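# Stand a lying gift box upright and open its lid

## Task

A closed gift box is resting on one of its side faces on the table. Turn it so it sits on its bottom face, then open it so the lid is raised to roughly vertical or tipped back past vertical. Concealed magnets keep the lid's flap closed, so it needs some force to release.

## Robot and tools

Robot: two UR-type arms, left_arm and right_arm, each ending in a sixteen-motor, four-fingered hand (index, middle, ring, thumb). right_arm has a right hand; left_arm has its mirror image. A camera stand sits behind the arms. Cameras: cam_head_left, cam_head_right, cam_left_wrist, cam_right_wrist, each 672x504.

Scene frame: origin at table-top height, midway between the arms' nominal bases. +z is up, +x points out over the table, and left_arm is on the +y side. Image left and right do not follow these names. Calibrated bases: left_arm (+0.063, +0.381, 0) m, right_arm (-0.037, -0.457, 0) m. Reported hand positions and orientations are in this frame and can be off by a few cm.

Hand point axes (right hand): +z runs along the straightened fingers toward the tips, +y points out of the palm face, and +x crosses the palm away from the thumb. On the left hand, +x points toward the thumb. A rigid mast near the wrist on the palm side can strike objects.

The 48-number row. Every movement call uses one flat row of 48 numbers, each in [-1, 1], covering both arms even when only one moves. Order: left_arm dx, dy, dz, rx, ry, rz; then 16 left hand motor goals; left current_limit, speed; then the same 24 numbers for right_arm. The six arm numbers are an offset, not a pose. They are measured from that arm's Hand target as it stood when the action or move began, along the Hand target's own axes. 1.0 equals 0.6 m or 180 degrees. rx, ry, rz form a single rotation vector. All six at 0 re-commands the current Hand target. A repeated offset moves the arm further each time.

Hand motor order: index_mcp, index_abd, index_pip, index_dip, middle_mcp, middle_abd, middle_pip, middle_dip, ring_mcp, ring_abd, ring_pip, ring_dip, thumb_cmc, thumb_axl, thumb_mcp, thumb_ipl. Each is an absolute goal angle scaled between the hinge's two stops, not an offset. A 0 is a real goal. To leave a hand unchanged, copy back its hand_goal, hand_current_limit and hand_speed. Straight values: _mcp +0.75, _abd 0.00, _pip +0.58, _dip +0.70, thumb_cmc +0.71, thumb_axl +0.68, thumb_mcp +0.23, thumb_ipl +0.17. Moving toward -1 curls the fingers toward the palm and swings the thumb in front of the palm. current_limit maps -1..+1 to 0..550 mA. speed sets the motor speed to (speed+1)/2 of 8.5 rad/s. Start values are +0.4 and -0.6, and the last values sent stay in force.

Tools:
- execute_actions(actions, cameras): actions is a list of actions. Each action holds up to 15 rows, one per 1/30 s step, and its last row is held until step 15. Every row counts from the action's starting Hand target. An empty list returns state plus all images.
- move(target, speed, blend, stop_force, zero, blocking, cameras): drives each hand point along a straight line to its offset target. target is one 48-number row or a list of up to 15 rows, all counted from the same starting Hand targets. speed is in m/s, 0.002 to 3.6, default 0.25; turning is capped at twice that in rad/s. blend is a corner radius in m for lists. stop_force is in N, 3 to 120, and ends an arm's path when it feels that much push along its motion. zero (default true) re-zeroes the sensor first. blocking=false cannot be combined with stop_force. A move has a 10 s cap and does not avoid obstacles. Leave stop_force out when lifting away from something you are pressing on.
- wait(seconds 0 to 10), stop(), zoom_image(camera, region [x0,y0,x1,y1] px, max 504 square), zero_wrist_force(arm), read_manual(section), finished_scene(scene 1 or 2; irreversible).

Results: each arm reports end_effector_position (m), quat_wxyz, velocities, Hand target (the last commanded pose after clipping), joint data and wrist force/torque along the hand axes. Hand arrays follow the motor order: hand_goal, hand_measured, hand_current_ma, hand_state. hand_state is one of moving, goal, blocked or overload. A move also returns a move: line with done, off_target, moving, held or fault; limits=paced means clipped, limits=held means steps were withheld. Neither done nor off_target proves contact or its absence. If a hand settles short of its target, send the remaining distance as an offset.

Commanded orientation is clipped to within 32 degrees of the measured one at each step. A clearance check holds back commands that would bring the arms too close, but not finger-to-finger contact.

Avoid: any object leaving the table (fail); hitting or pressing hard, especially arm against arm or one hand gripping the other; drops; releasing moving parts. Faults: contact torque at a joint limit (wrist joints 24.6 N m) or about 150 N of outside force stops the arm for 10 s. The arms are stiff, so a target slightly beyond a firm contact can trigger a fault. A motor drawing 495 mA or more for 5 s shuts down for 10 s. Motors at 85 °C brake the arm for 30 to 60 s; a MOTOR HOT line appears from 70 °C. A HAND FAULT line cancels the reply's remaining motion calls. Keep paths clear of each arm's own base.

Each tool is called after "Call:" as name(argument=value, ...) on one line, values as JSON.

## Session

Call:
execute_actions(actions=[])

Call:
zoom_image(camera="cam_head_left", region=[290, 120, 450, 250])

Call:
zoom_image(camera="cam_head_right", region=[290, 120, 450, 250])

Scene clock: 0.00 s.
left_arm: end_effector_position=(+0.4723, +0.4477, +0.2300) hand_goal=(+0.754, +0.000, +0.576, +0.696, +0.754, +0.000, +0.576, +0.696, +0.754, +0.000, +0.576, +0.696, +0.714, +0.678, +0.226, +0.168) hand_measured=(+0.754, +0.000, +0.576, +0.696, +0.754, +0.000, +0.576, +0.696, +0.754, +0.000, +0.576, +0.696, +0.714, +0.678, +0.226, +0.168) hand_current_ma=(+0, +0, +0, +0, +0, +0, +0, +0, +0, +0, +0, +0, +0, +0, +0, +0) hand_state=(goal, goal, goal, goal, goal, goal, goal, goal, goal, goal, goal, goal, goal, goal, goal, goal) hand_current_limit=0.40 hand_speed=-0.60 end_effector_quat_wxyz=(+0.000, +0.023, +1.000, +0.000) | right_arm: end_effector_position=(+0.3695, -0.5417, +0.2300) hand_goal=(+0.754, +0.000, +0.576, +0.696, +0.754, +0.000, +0.576, +0.696, +0.754, +0.000, +0.576, +0.696, +0.714, +0.678, +0.226, +0.168) hand_measured=(+0.754, +0.000, +0.576, +0.696, +0.754, +0.000, +0.576, +0.696, +0.754, +0.000, +0.576, +0.696, +0.714, +0.678, +0.226, +0.168) hand_current_ma=(+0, +0, +0, +0, +0, +0, +0, +0, +0, +0, +0, +0, +0, +0, +0, +0) hand_state=(goal, goal, goal, goal, goal, goal, goal, goal, goal, goal, goal, goal, goal, goal, goal, goal) hand_current_limit=0.40 hand_speed=-0.60 end_effector_quat_wxyz=(+0.000, +1.000, +0.000, +0.000)
Joint positions: left_arm=[3.458 -1.419 -2.042 -1.252 1.571 -1.255] | right_arm=[-0.316 -1.723 2.042 -1.89 -1.571 1.255]
Joint velocities: within noise
Joint torques (N m): no reading
Motor temperatures (°C): left_arm=[29 31 30 41 35 38] | right_arm=[29 30 29 33 35 37]
Wrist force (N): no reading
Wrist torque (N m): no reading
Wrist force, peak (N): no reading
Hand target: left_arm +0.4723, +0.4477, +0.2300; +0.000, +0.023, +1.000, +0.000 | right_arm +0.3695, -0.5417, +0.2300; +0.000, +1.000, +0.000, +0.000

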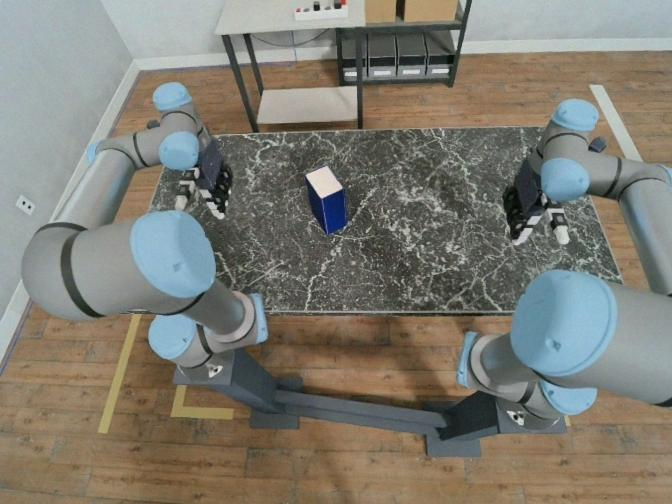

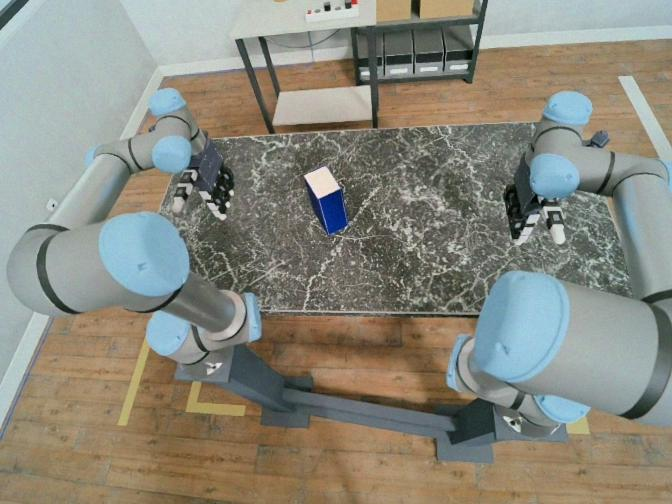

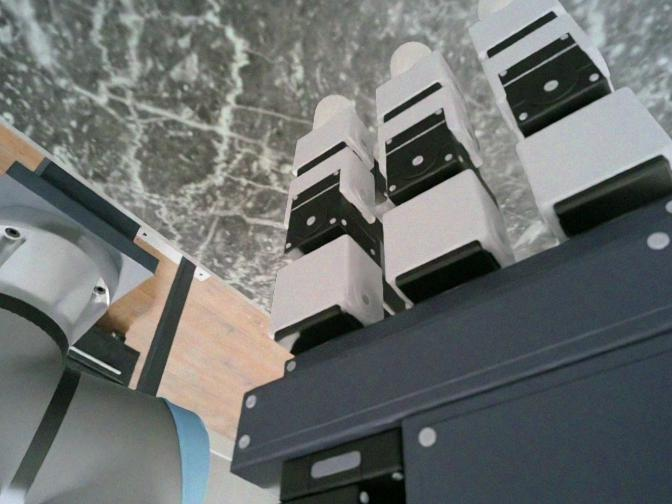

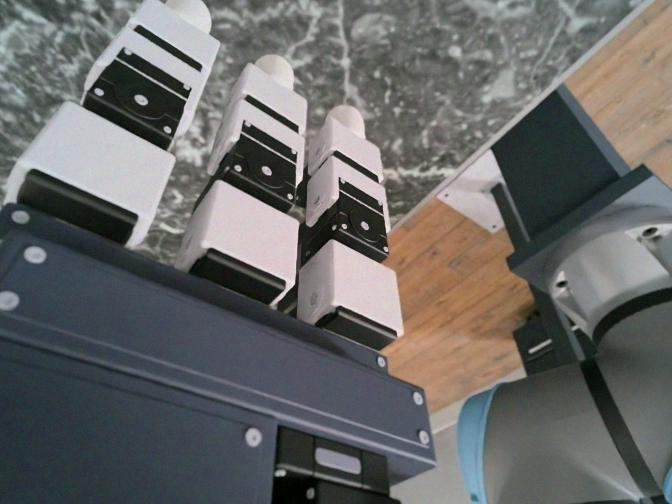

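Scaled by 3.150.

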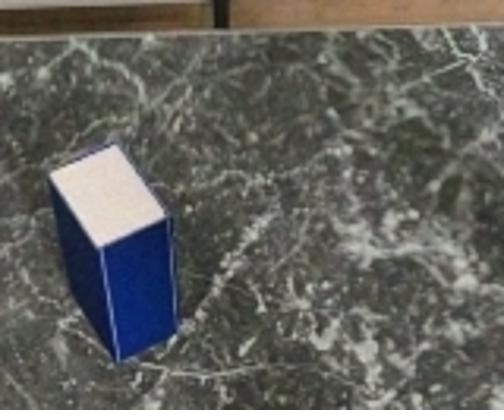

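Scaled by 3.150.

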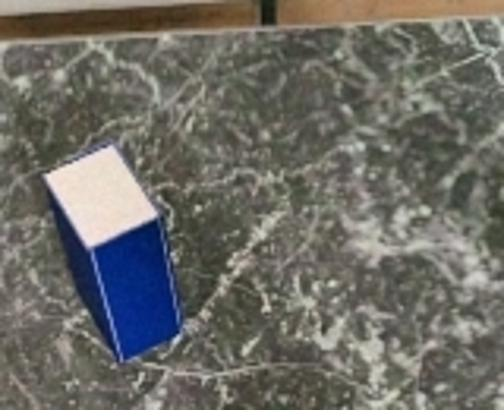

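Call:
zoom_image(camera="cam_head_left", region=[300, 158, 355, 240])

Call:
zoom_image(camera="cam_head_right", region=[300, 158, 355, 200])

Call:
zoom_image(camera="cam_head_right", region=[300, 180, 355, 240])

Scaled by 6.146.

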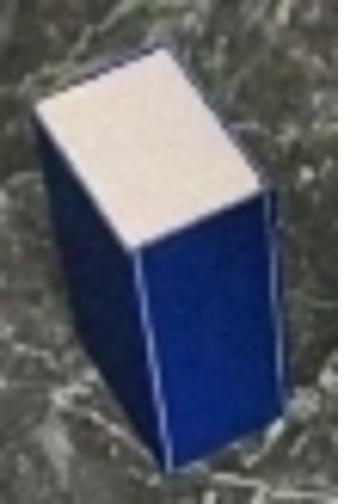

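Scaled by 9.164.

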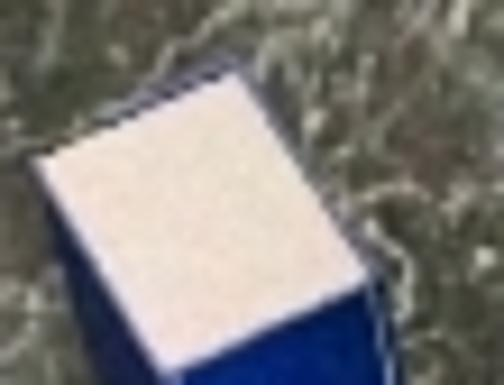

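Scaled by 8.400.

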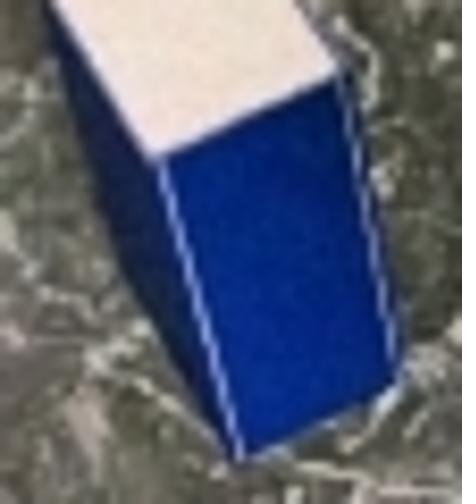

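Call:
move(target=[-0.367,-0.53,-0.25,0,0,0,0.754,0,0.576,0.696,0.754,0,0.576,0.696,0.754,0,0.576,0.696,0.714,0.678,0.226,0.168,0.4,-0.6,0,0,-0.1,0,0,0,0.754,0,0.576,0.696,0.754,0,0.576,0.696,0.754,0,0.576,0.696,0.714,0.678,0.226,0.168,0.4,-0.6], speed=0.5, cameras=["cam_left_wrist"])

Call:
zoom_image(camera="cam_left_wrist", region=[20, 0, 320, 260])

Scene clock: 75.07 s.
left_arm: end_effector_position=(+0.6780, +0.1201, +0.3800) hand_goal=(+0.754, +0.000, +0.576, +0.696, +0.754, +0.000, +0.576, +0.696, +0.754, +0.000, +0.576, +0.696, +0.714, +0.678, +0.226, +0.168) hand_measured=(+0.754, +0.000, +0.576, +0.696, +0.754, +0.000, +0.576, +0.696, +0.754, +0.000, +0.576, +0.696, +0.714, +0.678, +0.224, +0.168) hand_current_ma=(-1, +0, +1, +0, -1, +0, +1, +0, -1, +0, +1, +0, +0, -1, -4, +0) hand_state=(goal, goal, goal, goal, goal, goal, goal, goal, goal, goal, goal, goal, goal, goal, goal, goal) hand_current_limit=0.40 hand_speed=-0.60 end_effector_quat_wxyz=(+0.000, +0.023, +1.000, +0.000) | right_arm: end_effector_position=(+0.3695, -0.5418, +0.2901) hand_goal=(+0.754, +0.000, +0.576, +0.696, +0.754, +0.000, +0.576, +0.696, +0.754, +0.000, +0.576, +0.696, +0.714, +0.678, +0.226, +0.168) hand_measured=(+0.754, +0.000, +0.576, +0.696, +0.754, +0.000, +0.576, +0.696, +0.754, +0.000, +0.576, +0.696, +0.714, +0.678, +0.224, +0.168) hand_current_ma=(+0, +0, +0, +0, +0, +0, +0, +0, +0, +0, +0, +0, +0, +0, +0, +0) hand_state=(goal, goal, goal, goal, goal, goal, goal, goal, goal, goal, goal, goal, goal, goal, goal, goal) hand_current_limit=0.40 hand_speed=-0.60 end_effector_quat_wxyz=(+0.000, +1.000, +0.000, +0.000)
Joint positions: left_arm=[2.872 -2.139 -0.774 -1.799 1.571 -1.841] | right_arm=[-0.316 -1.759 1.913 -1.725 -1.571 1.255]
Joint torques (N m): left_arm=[-3.72 38.91 26.24 0.96 -1.67 1.4] | right_arm=[5.46 -6.28 -14.07 -3.13 0.13 0.83]
Wrist force (N): left_arm=[0.1 0.2 0.3] | right_arm=[-0.1 0.3 -0.5]
Wrist torque (N m): left_arm=[0.01 -0.03 -0.09] | right_arm=[0.10 -0.02 0.01]
Wrist force, peak (N): left_arm=[1.3 2.7 1.2] | right_arm=[-0.4 0.2 -0.8]
Hand target: left_arm +0.6779, +0.1201, +0.3800; +0.000, +0.023, +1.000, +0.000 | right_arm +0.3695, -0.5417, +0.2900; +0.000, +1.000, +0.000, +0.000
Off the commanded pose: left_arm 0.000 m, 0 deg | right_arm 0.000 m, 0 deg.
move: done
Images, in order (width x height): cam_left_wrist 672x504.

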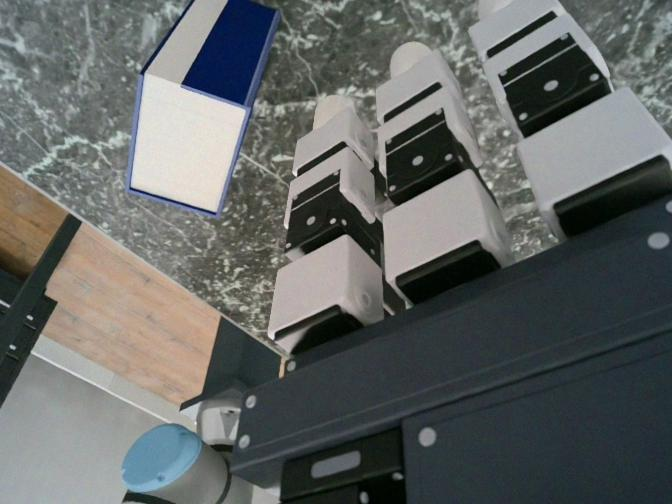

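Scaled by 1.680.

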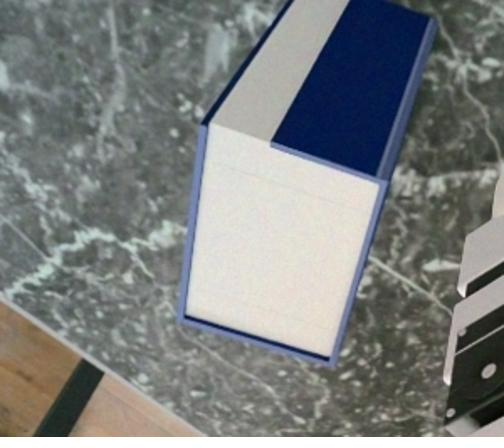

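Call:
move(target=[[-0.03,0.151,0.083,0,0,-0.691,0.137,-0.09,0.43,0.551,0.137,0.09,0.43,0.551,0.95,0,0.576,0.696,0.9,0.678,0.226,0.168,0.2,-0.6,-0.0325,-0.636,-0.05,0,0,-0.677,0.137,-0.09,0.43,0.551,0.137,0.09,0.43,0.551,0.95,0,0.576,0.696,0.9,0.678,0.226,0.168,0.2,-0.6],[0.052,0.052,0.278,0,0,-0.691,0.137,-0.09,0.43,0.551,0.137,0.09,0.43,0.551,0.95,0,0.576,0.696,0.9,0.678,0.226,0.168,0.2,-0.6,0.0455,-0.8975,0.128,0,0,-0.677,0.137,-0.09,0.43,0.551,0.137,0.09,0.43,0.551,0.95,0,0.576,0.696,0.9,0.678,0.226,0.168,0.2,-0.6]], speed=[0.5,0.25], blend=[0.03,0], cameras=["cam_head_left","cam_head_right"])

Call:
zoom_image(camera="cam_head_left", region=[220, 80, 430, 260])

Scene clock: 154.97 s.
left_arm: end_effector_position=(+0.6482, +0.1526, +0.2133) hand_goal=(+0.138, -0.090, +0.430, +0.552, +0.138, +0.090, +0.430, +0.552, +0.950, +0.000, +0.576, +0.696, +0.900, +0.678, +0.226, +0.168) hand_measured=(+0.154, -0.086, +0.436, +0.556, +0.152, +0.086, +0.434, +0.556, +0.942, +0.000, +0.576, +0.696, +0.898, +0.678, +0.224, +0.168) hand_current_ma=(+30, +3, +7, +4, +25, -3, +6, +3, -13, +0, +1, +0, -1, -1, -4, +0) hand_state=(goal, goal, goal, goal, goal, goal, goal, goal, goal, goal, goal, goal, goal, goal, goal, goal) hand_current_limit=0.20 hand_speed=-0.60 end_effector_quat_wxyz=(+0.000, +0.874, -0.486, +0.000) | right_arm: end_effector_position=(+0.3963, -0.0032, +0.2133) hand_goal=(+0.138, -0.090, +0.430, +0.552, +0.138, +0.090, +0.430, +0.552, +0.950, +0.000, +0.576, +0.696, +0.900, +0.678, +0.226, +0.168) hand_measured=(+0.152, -0.086, +0.434, +0.556, +0.152, +0.088, +0.434, +0.556, +0.942, +0.000, +0.576, +0.696, +0.898, +0.678, +0.224, +0.168) hand_current_ma=(+5, +0, +0, +0, +4, +0, +0, +0, -2, +0, +0, +0, +0, +0, +0, +0) hand_state=(goal, goal, goal, goal, goal, goal, goal, goal, goal, goal, goal, goal, goal, goal, goal, goal) hand_current_limit=0.20 hand_speed=-0.60 end_effector_quat_wxyz=(+0.000, +0.485, +0.874, +0.000)
Joint positions: left_arm=[3.139 -1.997 -1.419 -1.296 1.571 -3.744] | right_arm=[0.642 -1.406 1.768 -1.933 -1.571 0.086]
Joint torques (N m): left_arm=[7.54 33.98 14.99 3.58 -1.72 1.85] | right_arm=[-4.98 -20.63 -16.92 -3.42 -0.72 -1.36]
Wrist force (N): left_arm=[0.2 -0.1 0.0] | right_arm=[-0.4 0.1 -0.1]
Wrist torque (N m): left_arm=[0.08 -0.04 -0.07] | right_arm=[0.16 0.03 0.08]
Wrist force, peak (N): left_arm=[0.3 1.1 1.4] | right_arm=[1.0 1.6 1.0]
Hand target: left_arm +0.6482, +0.1527, +0.2132; +0.000, +0.874, -0.486, +0.000 | right_arm +0.3963, -0.0032, +0.2132; +0.000, +0.485, +0.874, +0.000
Off the commanded pose: left_arm 0.000 m, 0 deg | right_arm 0.000 m, 0 deg.
move: done
Images, in order (width x height): cam_head_left 672x504, cam_head_right 672x504.

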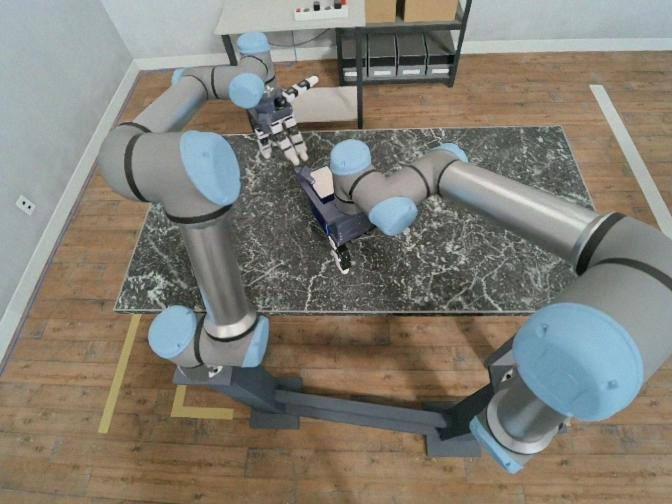

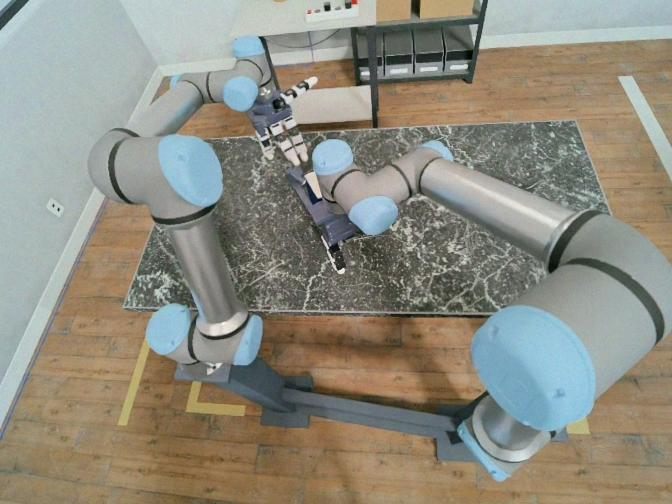

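Scaled by 2.400.

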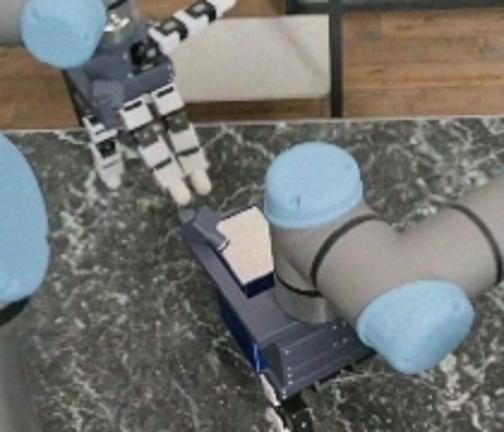

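Call:
move(target=[0,0.103,0,0,0,0,0.137,-0.09,0.43,0.551,0.137,0.09,0.43,0.551,0.95,0,0.576,0.696,0.9,0.678,0.226,0.168,-0.4,-0.6,0,0.103,0,0,0,0,0.137,-0.09,0.43,0.551,0.137,0.09,0.43,0.551,0.95,0,0.576,0.696,0.9,0.678,0.226,0.168,-0.4,-0.6], speed=0.06, cameras=["cam_head_left"])

Call:
zoom_image(camera="cam_head_left", region=[220, 80, 430, 260])

Scene clock: 166.00 s.
left_arm: end_effector_position=(+0.5956, +0.1201, +0.2132) hand_goal=(+0.138, -0.090, +0.430, +0.552, +0.138, +0.090, +0.430, +0.552, +0.950, +0.000, +0.576, +0.696, +0.900, +0.678, +0.226, +0.168) hand_measured=(+0.172, -0.090, +0.424, +0.532, +0.150, +0.086, +0.434, +0.556, +0.942, +0.000, +0.576, +0.696, +0.898, +0.678, +0.224, +0.168) hand_current_ma=(+87, +0, -8, -38, +24, -3, +6, +3, -13, +0, +1, +0, -1, -1, -4, +0) hand_state=(blocked, goal, goal, goal, goal, goal, goal, goal, goal, goal, goal, goal, goal, goal, goal, goal) hand_current_limit=-0.40 hand_speed=-0.60 end_effector_quat_wxyz=(+0.000, +0.874, -0.486, +0.000) | right_arm: end_effector_position=(+0.4488, +0.0294, +0.2132) hand_goal=(+0.138, -0.090, +0.430, +0.552, +0.138, +0.090, +0.430, +0.552, +0.950, +0.000, +0.576, +0.696, +0.900, +0.678, +0.226, +0.168) hand_measured=(+0.170, -0.098, +0.422, +0.530, +0.160, +0.078, +0.432, +0.544, +0.942, +0.000, +0.576, +0.696, +0.898, +0.678, +0.224, +0.168) hand_current_ma=(+23, -1, -1, -10, +11, -2, +0, -2, -2, +0, +0, +0, +0, +0, +0, +0) hand_state=(blocked, goal, goal, blocked, blocked, goal, goal, goal, goal, goal, goal, goal, goal, goal, goal, goal) hand_current_limit=-0.40 hand_speed=-0.60 end_effector_quat_wxyz=(+0.000, +0.485, +0.874, +0.000)
Joint positions: left_arm=[3.081 -1.902 -1.555 -1.256 1.571 -3.802] | right_arm=[0.633 -1.271 1.598 -1.897 -1.571 0.077]
Joint torques (N m): left_arm=[4.41 26.32 21.82 -1.41 -0.72 2.57] | right_arm=[-6.96 -36.77 -14.74 -5.91 0.66 -1.79]
Wrist force (N): left_arm=[0.8 -8.9 -4.3] | right_arm=[0.3 -13.2 -7.6]
Wrist torque (N m): left_arm=[0.24 0.13 -0.19] | right_arm=[0.70 0.07 0.09]
Wrist force, peak (N): left_arm=[0.7 -15.8 -8.2] | right_arm=[0.5 -23.4 -13.7]
Hand target: left_arm +0.5957, +0.1201, +0.2132; +0.000, +0.874, -0.486, +0.000 | right_arm +0.4488, +0.0294, +0.2132; +0.000, +0.485, +0.874, +0.000
Off the commanded pose: left_arm 0.000 m, 0 deg | right_arm 0.000 m, 0 deg.
move: done
Images, in order (width x height): cam_head_left 672x504.

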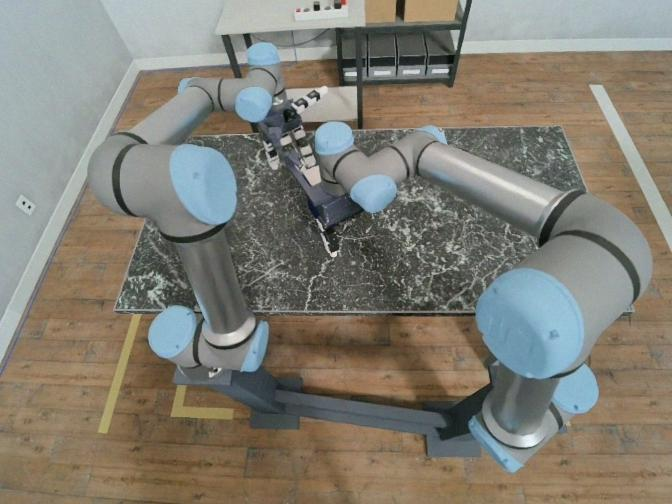

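Scaled by 2.400.

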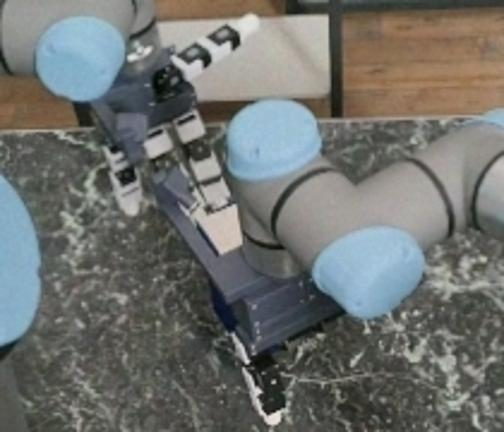

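Call:
move(target=[0,0,0,0,0,0,0.03,-0.09,0.43,0.551,0.03,0.09,0.43,0.551,0.95,0,-0.738,-0.608,0.9,0.678,0.226,0.168,0.2,-0.75,0,0,0,0,0,0,0.03,-0.09,0.43,0.551,0.03,0.09,0.43,0.551,0.95,0,-0.738,-0.608,0.9,0.678,0.226,0.168,0.2,-0.75])

Call:
move(target=[[-0.0917,0,-0.005,0,0,0,0.03,-0.09,0.43,0.551,0.03,0.09,0.43,0.551,0.95,0,-0.738,-0.608,0.9,0.678,0.226,0.168,0.2,-0.75,0.0917,0,-0.005,0,0,0,0.03,-0.09,0.43,0.551,0.03,0.09,0.43,0.551,0.95,0,-0.738,-0.608,0.9,0.678,0.226,0.168,0.2,-0.75],[-0.179,0,0.0223,0,0,0,0.03,-0.09,0.43,0.551,0.03,0.09,0.43,0.551,0.95,0,-0.738,-0.608,0.9,0.678,0.226,0.168,0.2,-0.75,0.179,0,0.0223,0,0,0,0.03,-0.09,0.43,0.551,0.03,0.09,0.43,0.551,0.95,0,-0.738,-0.608,0.9,0.678,0.226,0.168,0.2,-0.75]], speed=0.07, blend=[0.02,0], cameras=["cam_head_left"])

Call:
zoom_image(camera="cam_head_left", region=[220, 80, 430, 260])

Scene clock: 191.37 s.
left_arm: end_effector_position=(+0.5957, +0.1201, +0.2132) hand_goal=(+0.030, -0.090, +0.430, +0.552, +0.030, +0.090, +0.430, +0.552, +0.950, +0.000, -0.738, -0.608, +0.900, +0.678, +0.226, +0.168) hand_measured=(+0.166, -0.088, +0.430, +0.532, +0.126, +0.086, +0.452, +0.558, +0.946, +0.000, -0.732, -0.604, +0.898, +0.678, +0.224, +0.168) hand_current_ma=(+330, +1, +0, -38, +330, -3, +47, +10, -6, +0, +10, +3, -1, -1, -4, +0) hand_state=(blocked, goal, goal, goal, blocked, goal, blocked, goal, goal, goal, goal, goal, goal, goal, goal, goal) hand_current_limit=0.20 hand_speed=-0.75 end_effector_quat_wxyz=(+0.000, +0.874, -0.486, +0.000) | right_arm: end_effector_position=(+0.4488, +0.0294, +0.2132) hand_goal=(+0.030, -0.090, +0.430, +0.552, +0.030, +0.090, +0.430, +0.552, +0.950, +0.000, -0.738, -0.608, +0.900, +0.678, +0.226, +0.168) hand_measured=(+0.154, -0.098, +0.438, +0.532, +0.140, +0.078, +0.446, +0.552, +0.946, +0.000, -0.732, -0.606, +0.898, +0.678, +0.224, +0.168) hand_current_ma=(+283, -1, +2, -9, +231, -3, +6, +0, -1, +0, +1, +0, +0, +0, +0, +0) hand_state=(blocked, goal, goal, goal, blocked, goal, goal, goal, goal, goal, goal, goal, goal, goal, goal, goal) hand_current_limit=0.20 hand_speed=-0.75 end_effector_quat_wxyz=(+0.000, +0.485, +0.874, +0.000)
Joint positions: left_arm=[3.081 -1.902 -1.555 -1.256 1.571 -3.802] | right_arm=[0.633 -1.271 1.598 -1.897 -1.571 0.077]
Joint torques (N m): left_arm=[-14.47 30.08 11.3 -0.5 -2.85 2.18] | right_arm=[3.85 -33.1 -34.49 -7.4 -1.77 1.16]
Wrist force (N): left_arm=[0.3 -15.6 -5.2] | right_arm=[0.1 -20.4 -8.6]
Wrist torque (N m): left_arm=[0.51 0.10 -0.14] | right_arm=[1.05 0.08 0.06]
Wrist force, peak (N): left_arm=[0.5 -16.1 -5.2] | right_arm=[0.0 -20.6 -8.5]
Hand target: left_arm +0.5957, +0.1201, +0.2132; +0.000, +0.874, -0.486, +0.000 | right_arm +0.4488, +0.0294, +0.2132; +0.000, +0.485, +0.874, +0.000
Off the commanded pose: left_arm 0.000 m, 0 deg | right_arm 0.000 m, 0 deg.
move: done

Scene clock: 193.27 s.
left_arm: end_effector_position=(+0.5391, +0.2114, +0.1999) hand_goal=(+0.030, -0.090, +0.430, +0.552, +0.030, +0.090, +0.430, +0.552, +0.950, +0.000, -0.738, -0.608, +0.900, +0.678, +0.226, +0.168) hand_measured=(+0.180, -0.140, +0.426, +0.496, +0.120, +0.048, +0.482, +0.576, +0.946, +0.000, -0.732, -0.604, +0.898, +0.678, +0.224, +0.168) hand_current_ma=(+330, -115, -4, -158, +321, -88, +141, +54, -5, +0, +10, +3, -1, -1, -4, +0) hand_state=(blocked, blocked, goal, blocked, blocked, blocked, blocked, blocked, goal, goal, goal, goal, goal, goal, goal, goal) hand_current_limit=0.20 hand_speed=-0.75 end_effector_quat_wxyz=(+0.000, +0.874, -0.486, +0.000) | right_arm: end_effector_position=(+0.3920, +0.1207, +0.1999) hand_goal=(+0.030, -0.090, +0.430, +0.552, +0.030, +0.090, +0.430, +0.552, +0.950, +0.000, -0.738, -0.608, +0.900, +0.678, +0.226, +0.168) hand_measured=(+0.140, -0.142, +0.434, +0.524, +0.126, +0.048, +0.458, +0.570, +0.946, +0.000, -0.732, -0.606, +0.898, +0.678, +0.224, +0.168) hand_current_ma=(+225, -39, +0, -16, +176, -26, +17, +7, -1, +0, +1, +0, +0, +0, +0, +0) hand_state=(blocked, blocked, goal, blocked, blocked, blocked, blocked, goal, goal, goal, goal, goal, goal, goal, goal, goal) hand_current_limit=0.20 hand_speed=-0.75 end_effector_quat_wxyz=(+0.000, +0.485, +0.874, +0.000)
Joint positions: left_arm=[3.239 -1.735 -1.806 -1.172 1.571 -3.645] | right_arm=[0.806 -1.171 1.494 -1.894 -1.571 0.249]
Joint torques (N m): left_arm=[-15.32 17 18.18 -3.04 -4.37 -1.5] | right_arm=[-14.59 -43.64 -16.42 -4.03 -3.02 -2.59]
Wrist force (N): left_arm=[-1.9 -18.5 -4.8] | right_arm=[1.8 -15.6 -5.2]
Wrist torque (N m): left_arm=[0.65 0.04 -0.04] | right_arm=[0.77 0.09 0.09]
Wrist force, peak (N): left_arm=[1.8 -36.8 -15.5] | right_arm=[-2.7 -36.3 -15.6]
Hand target: left_arm +0.5391, +0.2114, +0.1998; +0.000, +0.874, -0.486, +0.000 | right_arm +0.3920, +0.1206, +0.1998; +0.000, +0.485, +0.874, +0.000
Off the commanded pose: left_arm 0.000 m, 0 deg | right_arm 0.000 m, 0 deg.
move: done
Images, in order (width x height): cam_head_left 672x504.

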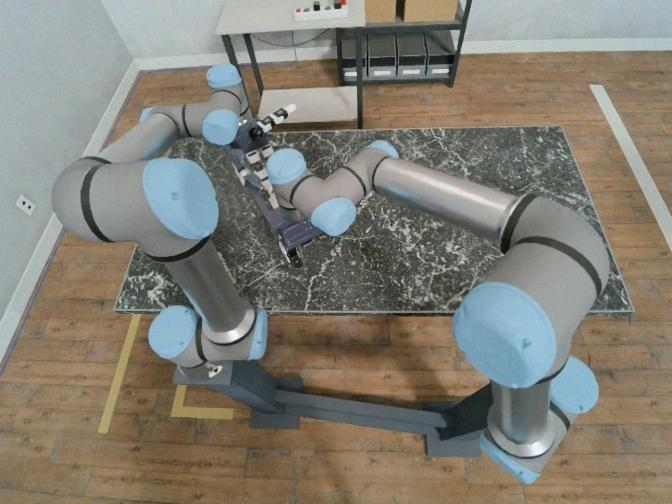

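Scaled by 2.400.

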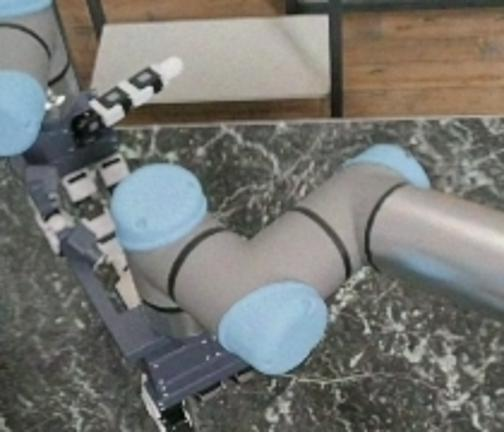

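Call:
move(target=[[-0.0728,0,0.056,0,0,0,0.03,-0.09,0.43,0.551,0.03,0.09,0.43,0.551,0.95,0,-0.738,-0.608,0.9,0.678,0.226,0.168,0.2,-0.75,0.0728,0,0.056,0,0,0,0.03,-0.09,0.43,0.551,0.03,0.09,0.43,0.551,0.95,0,-0.738,-0.608,0.9,0.678,0.226,0.168,0.2,-0.75],[-0.122,0,0.1335,0,0,0,0.03,-0.09,0.43,0.551,0.03,0.09,0.43,0.551,0.95,0,-0.738,-0.608,0.9,0.678,0.226,0.168,0.2,-0.75,0.122,0,0.1335,0,0,0,0.03,-0.09,0.43,0.551,0.03,0.09,0.43,0.551,0.95,0,-0.738,-0.608,0.9,0.678,0.226,0.168,0.2,-0.75],[-0.1358,0,0.176,0,0,0,0.03,-0.09,0.43,0.551,0.03,0.09,0.43,0.551,0.95,0,-0.738,-0.608,0.9,0.678,0.226,0.168,0.2,-0.75,0.1358,0,0.176,0,0,0,0.03,-0.09,0.43,0.551,0.03,0.09,0.43,0.551,0.95,0,-0.738,-0.608,0.9,0.678,0.226,0.168,0.2,-0.75]], speed=[0.06,0.06,0.03], blend=[0.02,0.01,0], cameras=["cam_head_left","cam_head_right"])

Call:
zoom_image(camera="cam_head_right", region=[200, 100, 380, 260])

Scene clock: 213.83 s.
left_arm: end_effector_position=(+0.4983, +0.2812, +0.0944) hand_goal=(+0.030, -0.090, +0.430, +0.552, +0.030, +0.090, +0.430, +0.552, +0.950, +0.000, -0.738, -0.608, +0.900, +0.678, +0.226, +0.168) hand_measured=(+0.164, -0.084, +0.386, +0.492, +0.132, +0.104, +0.438, +0.532, +0.946, +0.000, -0.732, -0.604, +0.898, +0.678, +0.224, +0.168) hand_current_ma=(+330, +7, -111, -176, +330, +22, +11, -39, -5, +0, +9, +3, -1, -1, -4, +0) hand_state=(blocked, goal, blocked, blocked, blocked, goal, goal, goal, goal, goal, goal, goal, goal, goal, goal, goal) hand_current_limit=0.20 hand_speed=-0.75 end_effector_quat_wxyz=(-0.003, +0.874, -0.486, +0.004) | right_arm: end_effector_position=(+0.3475, +0.1881, +0.0925) hand_goal=(+0.030, -0.090, +0.430, +0.552, +0.030, +0.090, +0.430, +0.552, +0.950, +0.000, -0.738, -0.608, +0.900, +0.678, +0.226, +0.168) hand_measured=(+0.136, -0.086, +0.374, +0.454, +0.118, +0.106, +0.404, +0.482, +0.946, +0.000, -0.732, -0.606, +0.898, +0.678, +0.224, +0.168) hand_current_ma=(+212, +0, -59, -164, +152, +4, -14, -91, -1, +0, +1, +0, +0, +0, +0, +0) hand_state=(blocked, goal, blocked, blocked, blocked, goal, blocked, blocked, goal, goal, goal, goal, goal, goal, goal, goal) hand_current_limit=0.20 hand_speed=-0.75 end_effector_quat_wxyz=(-0.001, +0.485, +0.874, -0.005)
Joint positions: left_arm=[3.386 -1.761 -2.093 -0.849 1.571 -3.497] | right_arm=[0.924 -0.982 1.494 -2.074 -1.571 0.368]
Joint torques (N m): left_arm=[-19.56 20.57 -3.9 -8.92 -3.42 0.96] | right_arm=[-27.71 -35.8 -37.35 -13.55 -6.44 -1.97]
Wrist force (N): left_arm=[2.2 -46.1 -21.8] | right_arm=[-2.1 -74.6 -31.8]
Wrist torque (N m): left_arm=[1.17 0.15 -0.21] | right_arm=[2.06 -0.12 0.08]
Wrist force, peak (N): left_arm=[1.9 -48.8 -24.0] | right_arm=[-2.5 -78.9 -35.6]
Hand target: left_arm +0.4961, +0.2806, +0.0942; +0.000, +0.874, -0.486, +0.000 | right_arm +0.3489, +0.1898, +0.0942; +0.000, +0.485, +0.874, +0.000
Off the commanded pose: left_arm 0.002 m, 1 deg | right_arm 0.003 m, 1 deg.
move: done
Images, in order (width x height): cam_head_left 672x504, cam_head_right 672x504.

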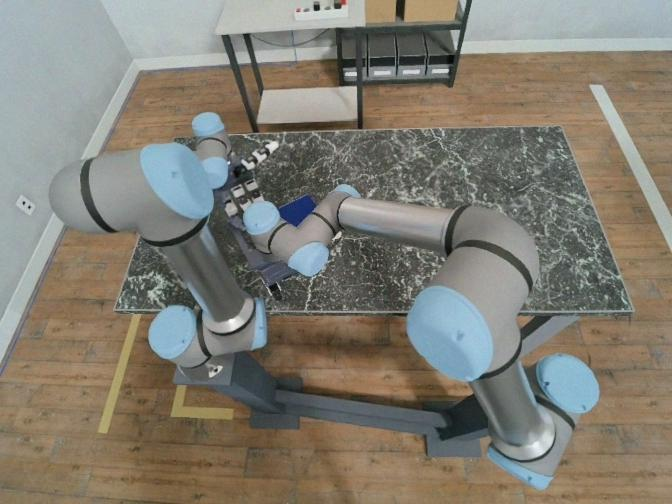

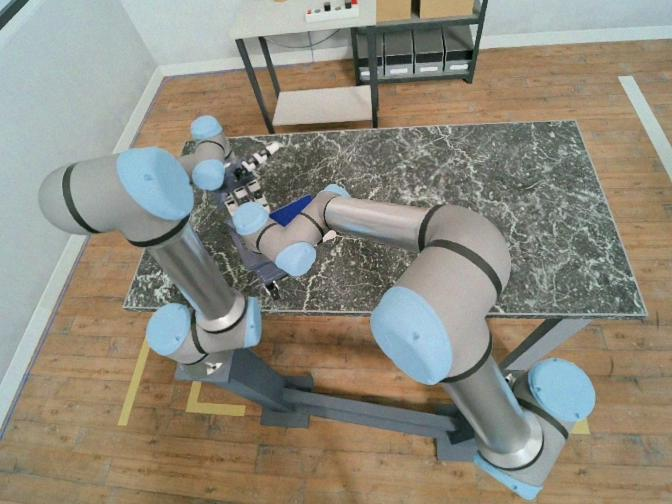

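Scaled by 2.800.

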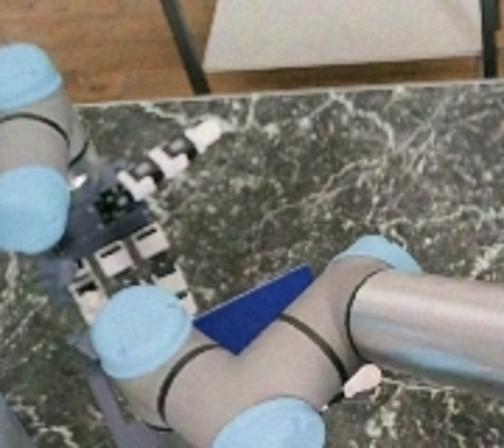

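Call:
move(target=[[0,-0.007,-0.003,0,0,0,0.12,-0.09,0.43,0.551,0.12,0.09,0.43,0.551,0.95,0,-0.738,-0.608,0.9,0.678,0.226,0.168,0.2,-0.6,0,-0.009,-0.003,0,0,0,0.12,-0.09,0.43,0.551,0.12,0.09,0.43,0.551,0.95,0,-0.738,-0.608,0.9,0.678,0.226,0.168,0.2,-0.6],[0,-0.06,-0.01,0,0,0,0.137,-0.09,0.43,0.551,0.137,0.09,0.43,0.551,0.95,0,-0.738,-0.608,0.9,0.678,0.226,0.168,0.2,-0.6,0,-0.04,-0.01,0,0,0,0.137,-0.09,0.43,0.551,0.137,0.09,0.43,0.551,0.95,0,-0.738,-0.608,0.9,0.678,0.226,0.168,0.2,-0.6],[0.133,-0.12,-0.1,0,0,0,0.48,0,0.43,0.551,0.823,0,0.138,0.261,0.95,0,0.43,0.551,0.9,0.678,0.226,0.168,0.5,-0.2,-0.1,-0.04,-0.025,0,0,0,0.137,-0.09,0.43,0.551,0.137,0.09,0.43,0.551,0.95,0,-0.738,-0.608,0.9,0.678,0.226,0.168,0.2,-0.6]], speed=[0.03,0.06,0.15], cameras=["cam_head_left","cam_head_right"])

Call:
zoom_image(camera="cam_head_right", region=[200, 100, 380, 260])

Call:
zoom_image(camera="cam_head_left", region=[200, 100, 380, 260])

Scene clock: 246.63 s.
left_arm: end_effector_position=(+0.5994, +0.2508, +0.1542) hand_goal=(+0.480, +0.000, +0.430, +0.552, +0.824, +0.000, +0.138, +0.262, +0.950, +0.000, +0.430, +0.552, +0.900, +0.678, +0.226, +0.168) hand_measured=(+0.480, -0.004, +0.430, +0.550, +0.822, +0.002, +0.142, +0.266, +0.946, +0.000, +0.426, +0.550, +0.898, +0.678, +0.224, +0.168) hand_current_ma=(+1, -3, +0, -3, -3, +3, +6, +4, -4, +0, -4, -3, -1, -1, -4, +0) hand_state=(goal, goal, goal, goal, goal, goal, goal, goal, goal, goal, goal, goal, goal, goal, goal, goal) hand_current_limit=0.50 hand_speed=-0.20 end_effector_quat_wxyz=(+0.000, +0.874, -0.486, +0.000) | right_arm: end_effector_position=(+0.3603, +0.1262, +0.1092) hand_goal=(+0.138, -0.090, +0.430, +0.552, +0.138, +0.090, +0.430, +0.552, +0.950, +0.000, -0.738, -0.608, +0.900, +0.678, +0.226, +0.168) hand_measured=(+0.142, -0.086, +0.430, +0.550, +0.142, +0.092, +0.430, +0.550, +0.946, +0.000, -0.732, -0.606, +0.898, +0.678, +0.224, +0.168) hand_current_ma=(+0, +0, +0, +0, +0, +0, +0, +0, -1, +0, +1, +0, +0, +0, +0, +0) hand_state=(goal, goal, goal, goal, goal, goal, goal, goal, goal, goal, goal, goal, goal, goal, goal, goal) hand_current_limit=0.20 hand_speed=-0.60 end_effector_quat_wxyz=(+0.000, +0.485, +0.874, +0.000)
Joint positions: left_arm=[3.3 -1.901 -1.719 -1.092 1.571 -3.583] | right_arm=[0.848 -1.106 1.652 -2.117 -1.571 0.292]
Joint torques (N m): left_arm=[7.22 41.72 25.11 0.65 1.37 -0.33] | right_arm=[11.4 -31.32 -30.61 -1.38 1.27 1.93]
Wrist force (N): left_arm=[2.0 0.7 0.0] | right_arm=[-1.1 0.7 0.1]
Wrist torque (N m): left_arm=[0.11 -0.30 0.07] | right_arm=[0.22 0.15 -0.07]
Wrist force, peak (N): left_arm=[2.5 -46.5 -23.5] | right_arm=[-1.3 -75.3 -31.7]
Hand target: left_arm +0.5994, +0.2508, +0.1542; +0.000, +0.874, -0.486, +0.000 | right_arm +0.3603, +0.1262, +0.1092; +0.000, +0.485, +0.874, +0.000
Off the commanded pose: left_arm 0.000 m, 0 deg | right_arm 0.000 m, 0 deg.
move: done
Images, in order (width x height): cam_head_left 672x504, cam_head_right 672x504.

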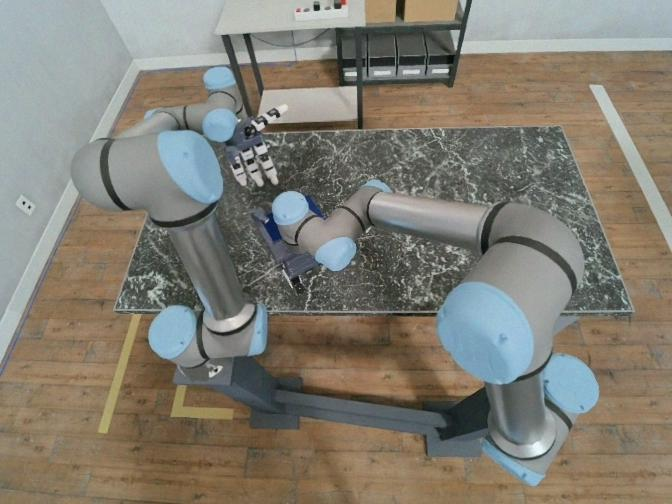

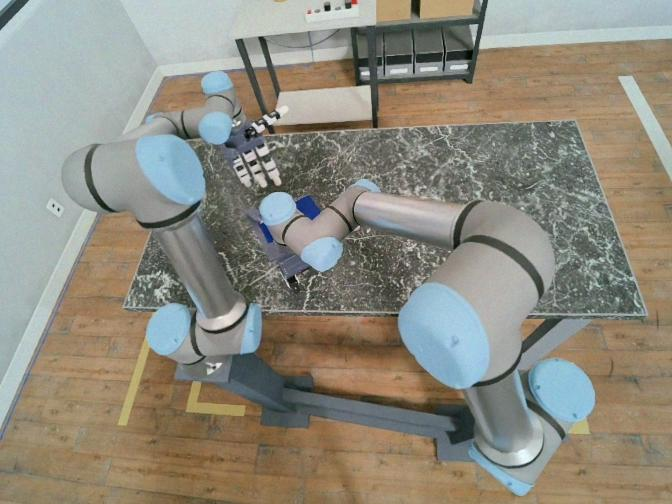

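Scaled by 2.800.

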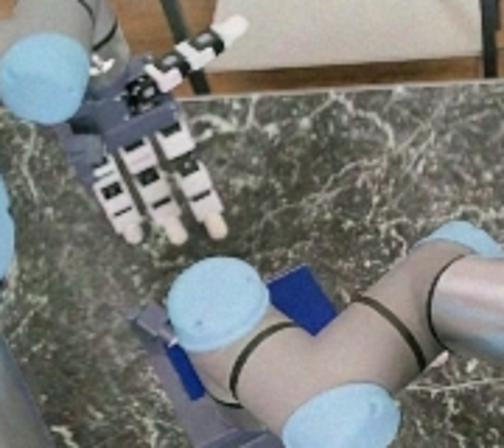

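Scaled by 2.800.

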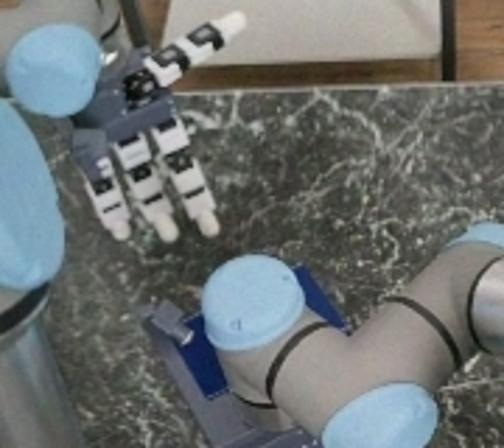

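Call:
move(target=[[0,0,0,0,0,0,0.48,0,0.43,0.551,0.823,0,0.138,0.261,0.48,0,0.43,0.551,0.9,0.678,0.226,0.168,0.5,0,0,0,0,0,0,0,0.137,-0.09,0.43,0.551,0.137,0.09,0.43,0.551,0.95,0,-0.738,-0.608,0.9,0.678,0.226,0.168,0.4,-0.6],[0,0.09,0.078,0,0,0,0.48,0,0.43,0.551,0.823,0,0.138,0.261,0.48,0,0.43,0.551,0.9,0.678,0.226,0.168,0.5,0,0,0.05,0,0,0,0,0.137,-0.09,0.43,0.551,0.137,0.09,0.43,0.551,0.95,0,-0.738,-0.608,0.9,0.678,0.226,0.168,0.4,-0.6]], speed=0.1)

Call:
move(target=[0,0.08,0,0,0,0,0.48,0,0.43,0.551,0.823,0,0.138,0.261,0.48,0,0.43,0.551,0.9,0.678,0.226,0.168,0.5,0,0,0.03,0,0,0,0,0.137,-0.09,0.43,0.551,0.137,0.09,0.43,0.551,0.95,0,-0.738,-0.608,0.9,0.678,0.226,0.168,0.4,-0.6], speed=0.02, stop_force=10, cameras=["cam_head_left","cam_head_right"])

Call:
zoom_image(camera="cam_head_left", region=[200, 100, 380, 260])

Scene clock: 282.40 s.
left_arm: end_effector_position=(+0.5535, +0.2223, +0.1075) hand_goal=(+0.480, +0.000, +0.430, +0.552, +0.824, +0.000, +0.138, +0.262, +0.480, +0.000, +0.430, +0.552, +0.900, +0.678, +0.226, +0.168) hand_measured=(+0.480, -0.002, +0.430, +0.550, +0.822, +0.002, +0.142, +0.266, +0.486, +0.000, +0.428, +0.550, +0.898, +0.678, +0.224, +0.168) hand_current_ma=(+1, -3, +0, -3, -3, +3, +6, +4, +9, +0, -1, -3, -1, -1, -4, +0) hand_state=(goal, goal, goal, goal, goal, goal, goal, goal, goal, goal, goal, goal, goal, goal, goal, goal) hand_current_limit=0.50 hand_speed=0.00 end_effector_quat_wxyz=(+0.000, +0.874, -0.486, +0.000) | right_arm: end_effector_position=(+0.3859, +0.1420, +0.1092) hand_goal=(+0.138, -0.090, +0.430, +0.552, +0.138, +0.090, +0.430, +0.552, +0.950, +0.000, -0.738, -0.608, +0.900, +0.678, +0.226, +0.168) hand_measured=(+0.142, -0.088, +0.430, +0.550, +0.142, +0.092, +0.430, +0.550, +0.946, +0.000, -0.732, -0.606, +0.898, +0.678, +0.224, +0.168) hand_current_ma=(+1, +0, +0, +0, +1, +0, +0, +0, +0, +0, +1, +0, +0, +0, +0, +0) hand_state=(goal, goal, goal, goal, goal, goal, goal, goal, goal, goal, goal, goal, goal, goal, goal, goal) hand_current_limit=0.40 hand_speed=-0.60 end_effector_quat_wxyz=(+0.000, +0.486, +0.874, +0.000)
Joint positions: left_arm=[3.257 -1.873 -1.899 -0.941 1.571 -3.626] | right_arm=[0.835 -1.051 1.564 -2.084 -1.571 0.279]
Joint torques (N m): left_arm=[8.19 24.14 16.04 1.63 0.54 1.93] | right_arm=[8.36 -50.8 -11.1 -3.72 1.28 1.31]
Wrist force (N): left_arm=[1.7 0.7 0.2] | right_arm=[-1.5 0.6 -0.3]
Wrist torque (N m): left_arm=[0.14 -0.23 0.07] | right_arm=[0.23 0.21 0.06]
Wrist force, peak (N): left_arm=[2.0 1.9 1.4] | right_arm=[-1.7 -0.8 -1.3]
Hand target: left_arm +0.5535, +0.2223, +0.1074; +0.000, +0.874, -0.486, +0.000 | right_arm +0.3858, +0.1420, +0.1092; +0.000, +0.485, +0.874, +0.000
Off the commanded pose: left_arm 0.000 m, 0 deg | right_arm 0.000 m, 0 deg.
move: done

Scene clock: 285.27 s.
left_arm: end_effector_position=(+0.5210, +0.2021, +0.1075) hand_goal=(+0.480, +0.000, +0.430, +0.552, +0.824, +0.000, +0.138, +0.262, +0.480, +0.000, +0.430, +0.552, +0.900, +0.678, +0.226, +0.168) hand_measured=(+0.494, -0.004, +0.424, +0.540, +0.822, +0.002, +0.142, +0.266, +0.500, -0.002, +0.426, +0.538, +0.898, +0.678, +0.224, +0.168) hand_current_ma=(+30, -4, -7, -22, -3, +2, +6, +4, +44, -1, -6, -26, -1, -1, -4, +0) hand_state=(goal, goal, goal, goal, goal, goal, goal, goal, goal, goal, goal, goal, goal, goal, goal, goal) hand_current_limit=0.50 hand_speed=0.00 end_effector_quat_wxyz=(+0.000, +0.874, -0.486, +0.000) | right_arm: end_effector_position=(+0.3979, +0.1495, +0.1092) hand_goal=(+0.138, -0.090, +0.430, +0.552, +0.138, +0.090, +0.430, +0.552, +0.950, +0.000, -0.738, -0.608, +0.900, +0.678, +0.226, +0.168) hand_measured=(+0.150, -0.088, +0.424, +0.540, +0.146, +0.092, +0.428, +0.544, +0.946, +0.000, -0.732, -0.606, +0.898, +0.678, +0.224, +0.168) hand_current_ma=(+4, +0, -1, -3, +2, +0, +0, -2, +0, +0, +1, +0, +0, +0, +0, +0) hand_state=(goal, goal, goal, goal, goal, goal, goal, goal, goal, goal, goal, goal, goal, goal, goal, goal) hand_current_limit=0.40 hand_speed=-0.60 end_effector_quat_wxyz=(+0.000, +0.486, +0.874, +0.000)
Joint positions: left_arm=[3.222 -1.815 -1.979 -0.919 1.571 -3.661] | right_arm=[0.829 -1.024 1.521 -2.067 -1.571 0.273]
Joint torques (N m): left_arm=[6.19 17.16 13.34 -0.52 -0.91 2.04] | right_arm=[9.55 -49.01 -12.37 -4.48 0.57 1.63]
Wrist force (N): left_arm=[2.3 -5.2 -7.2] | right_arm=[-1.0 -6.6 -4.4]
Wrist torque (N m): left_arm=[0.60 -0.48 0.26] | right_arm=[0.42 0.14 0.09]
Wrist force, peak (N): left_arm=[1.4 -11.5 -14.3] | right_arm=[-1.7 -12.5 -7.3]
Hand target: left_arm +0.5210, +0.2021, +0.1075; +0.000, +0.874, -0.486, +0.000 (not the last commanded pose) | right_arm +0.3978, +0.1496, +0.1092; +0.000, +0.485, +0.874, +0.000 (not the last commanded pose)
Off the commanded pose: left_arm 0.010 m, 0 deg | right_arm 0.004 m, 0 deg.
move: contact (left_arm, right_arm)
Images, in order (width x height): cam_head_left 672x504, cam_head_right 672x504.

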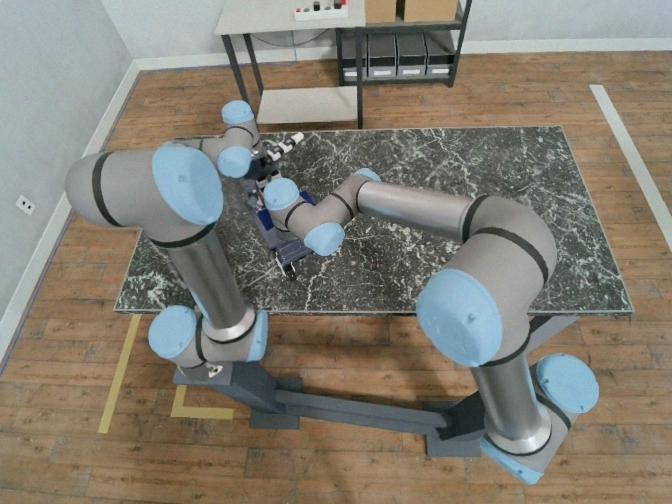

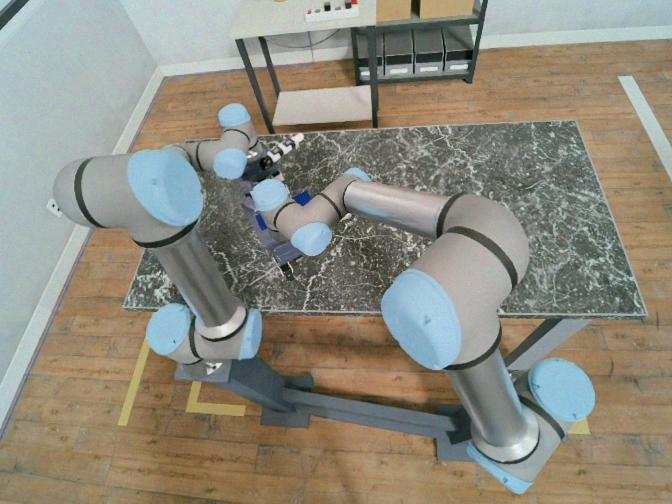

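Scaled by 2.800.

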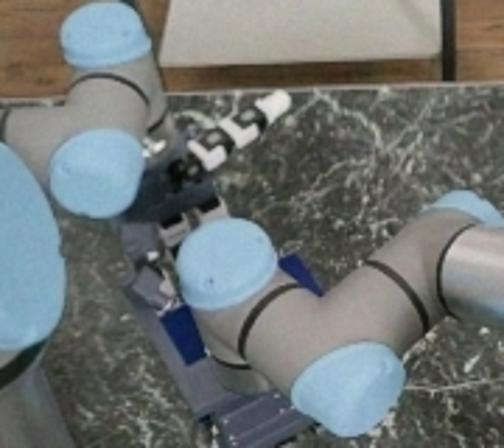

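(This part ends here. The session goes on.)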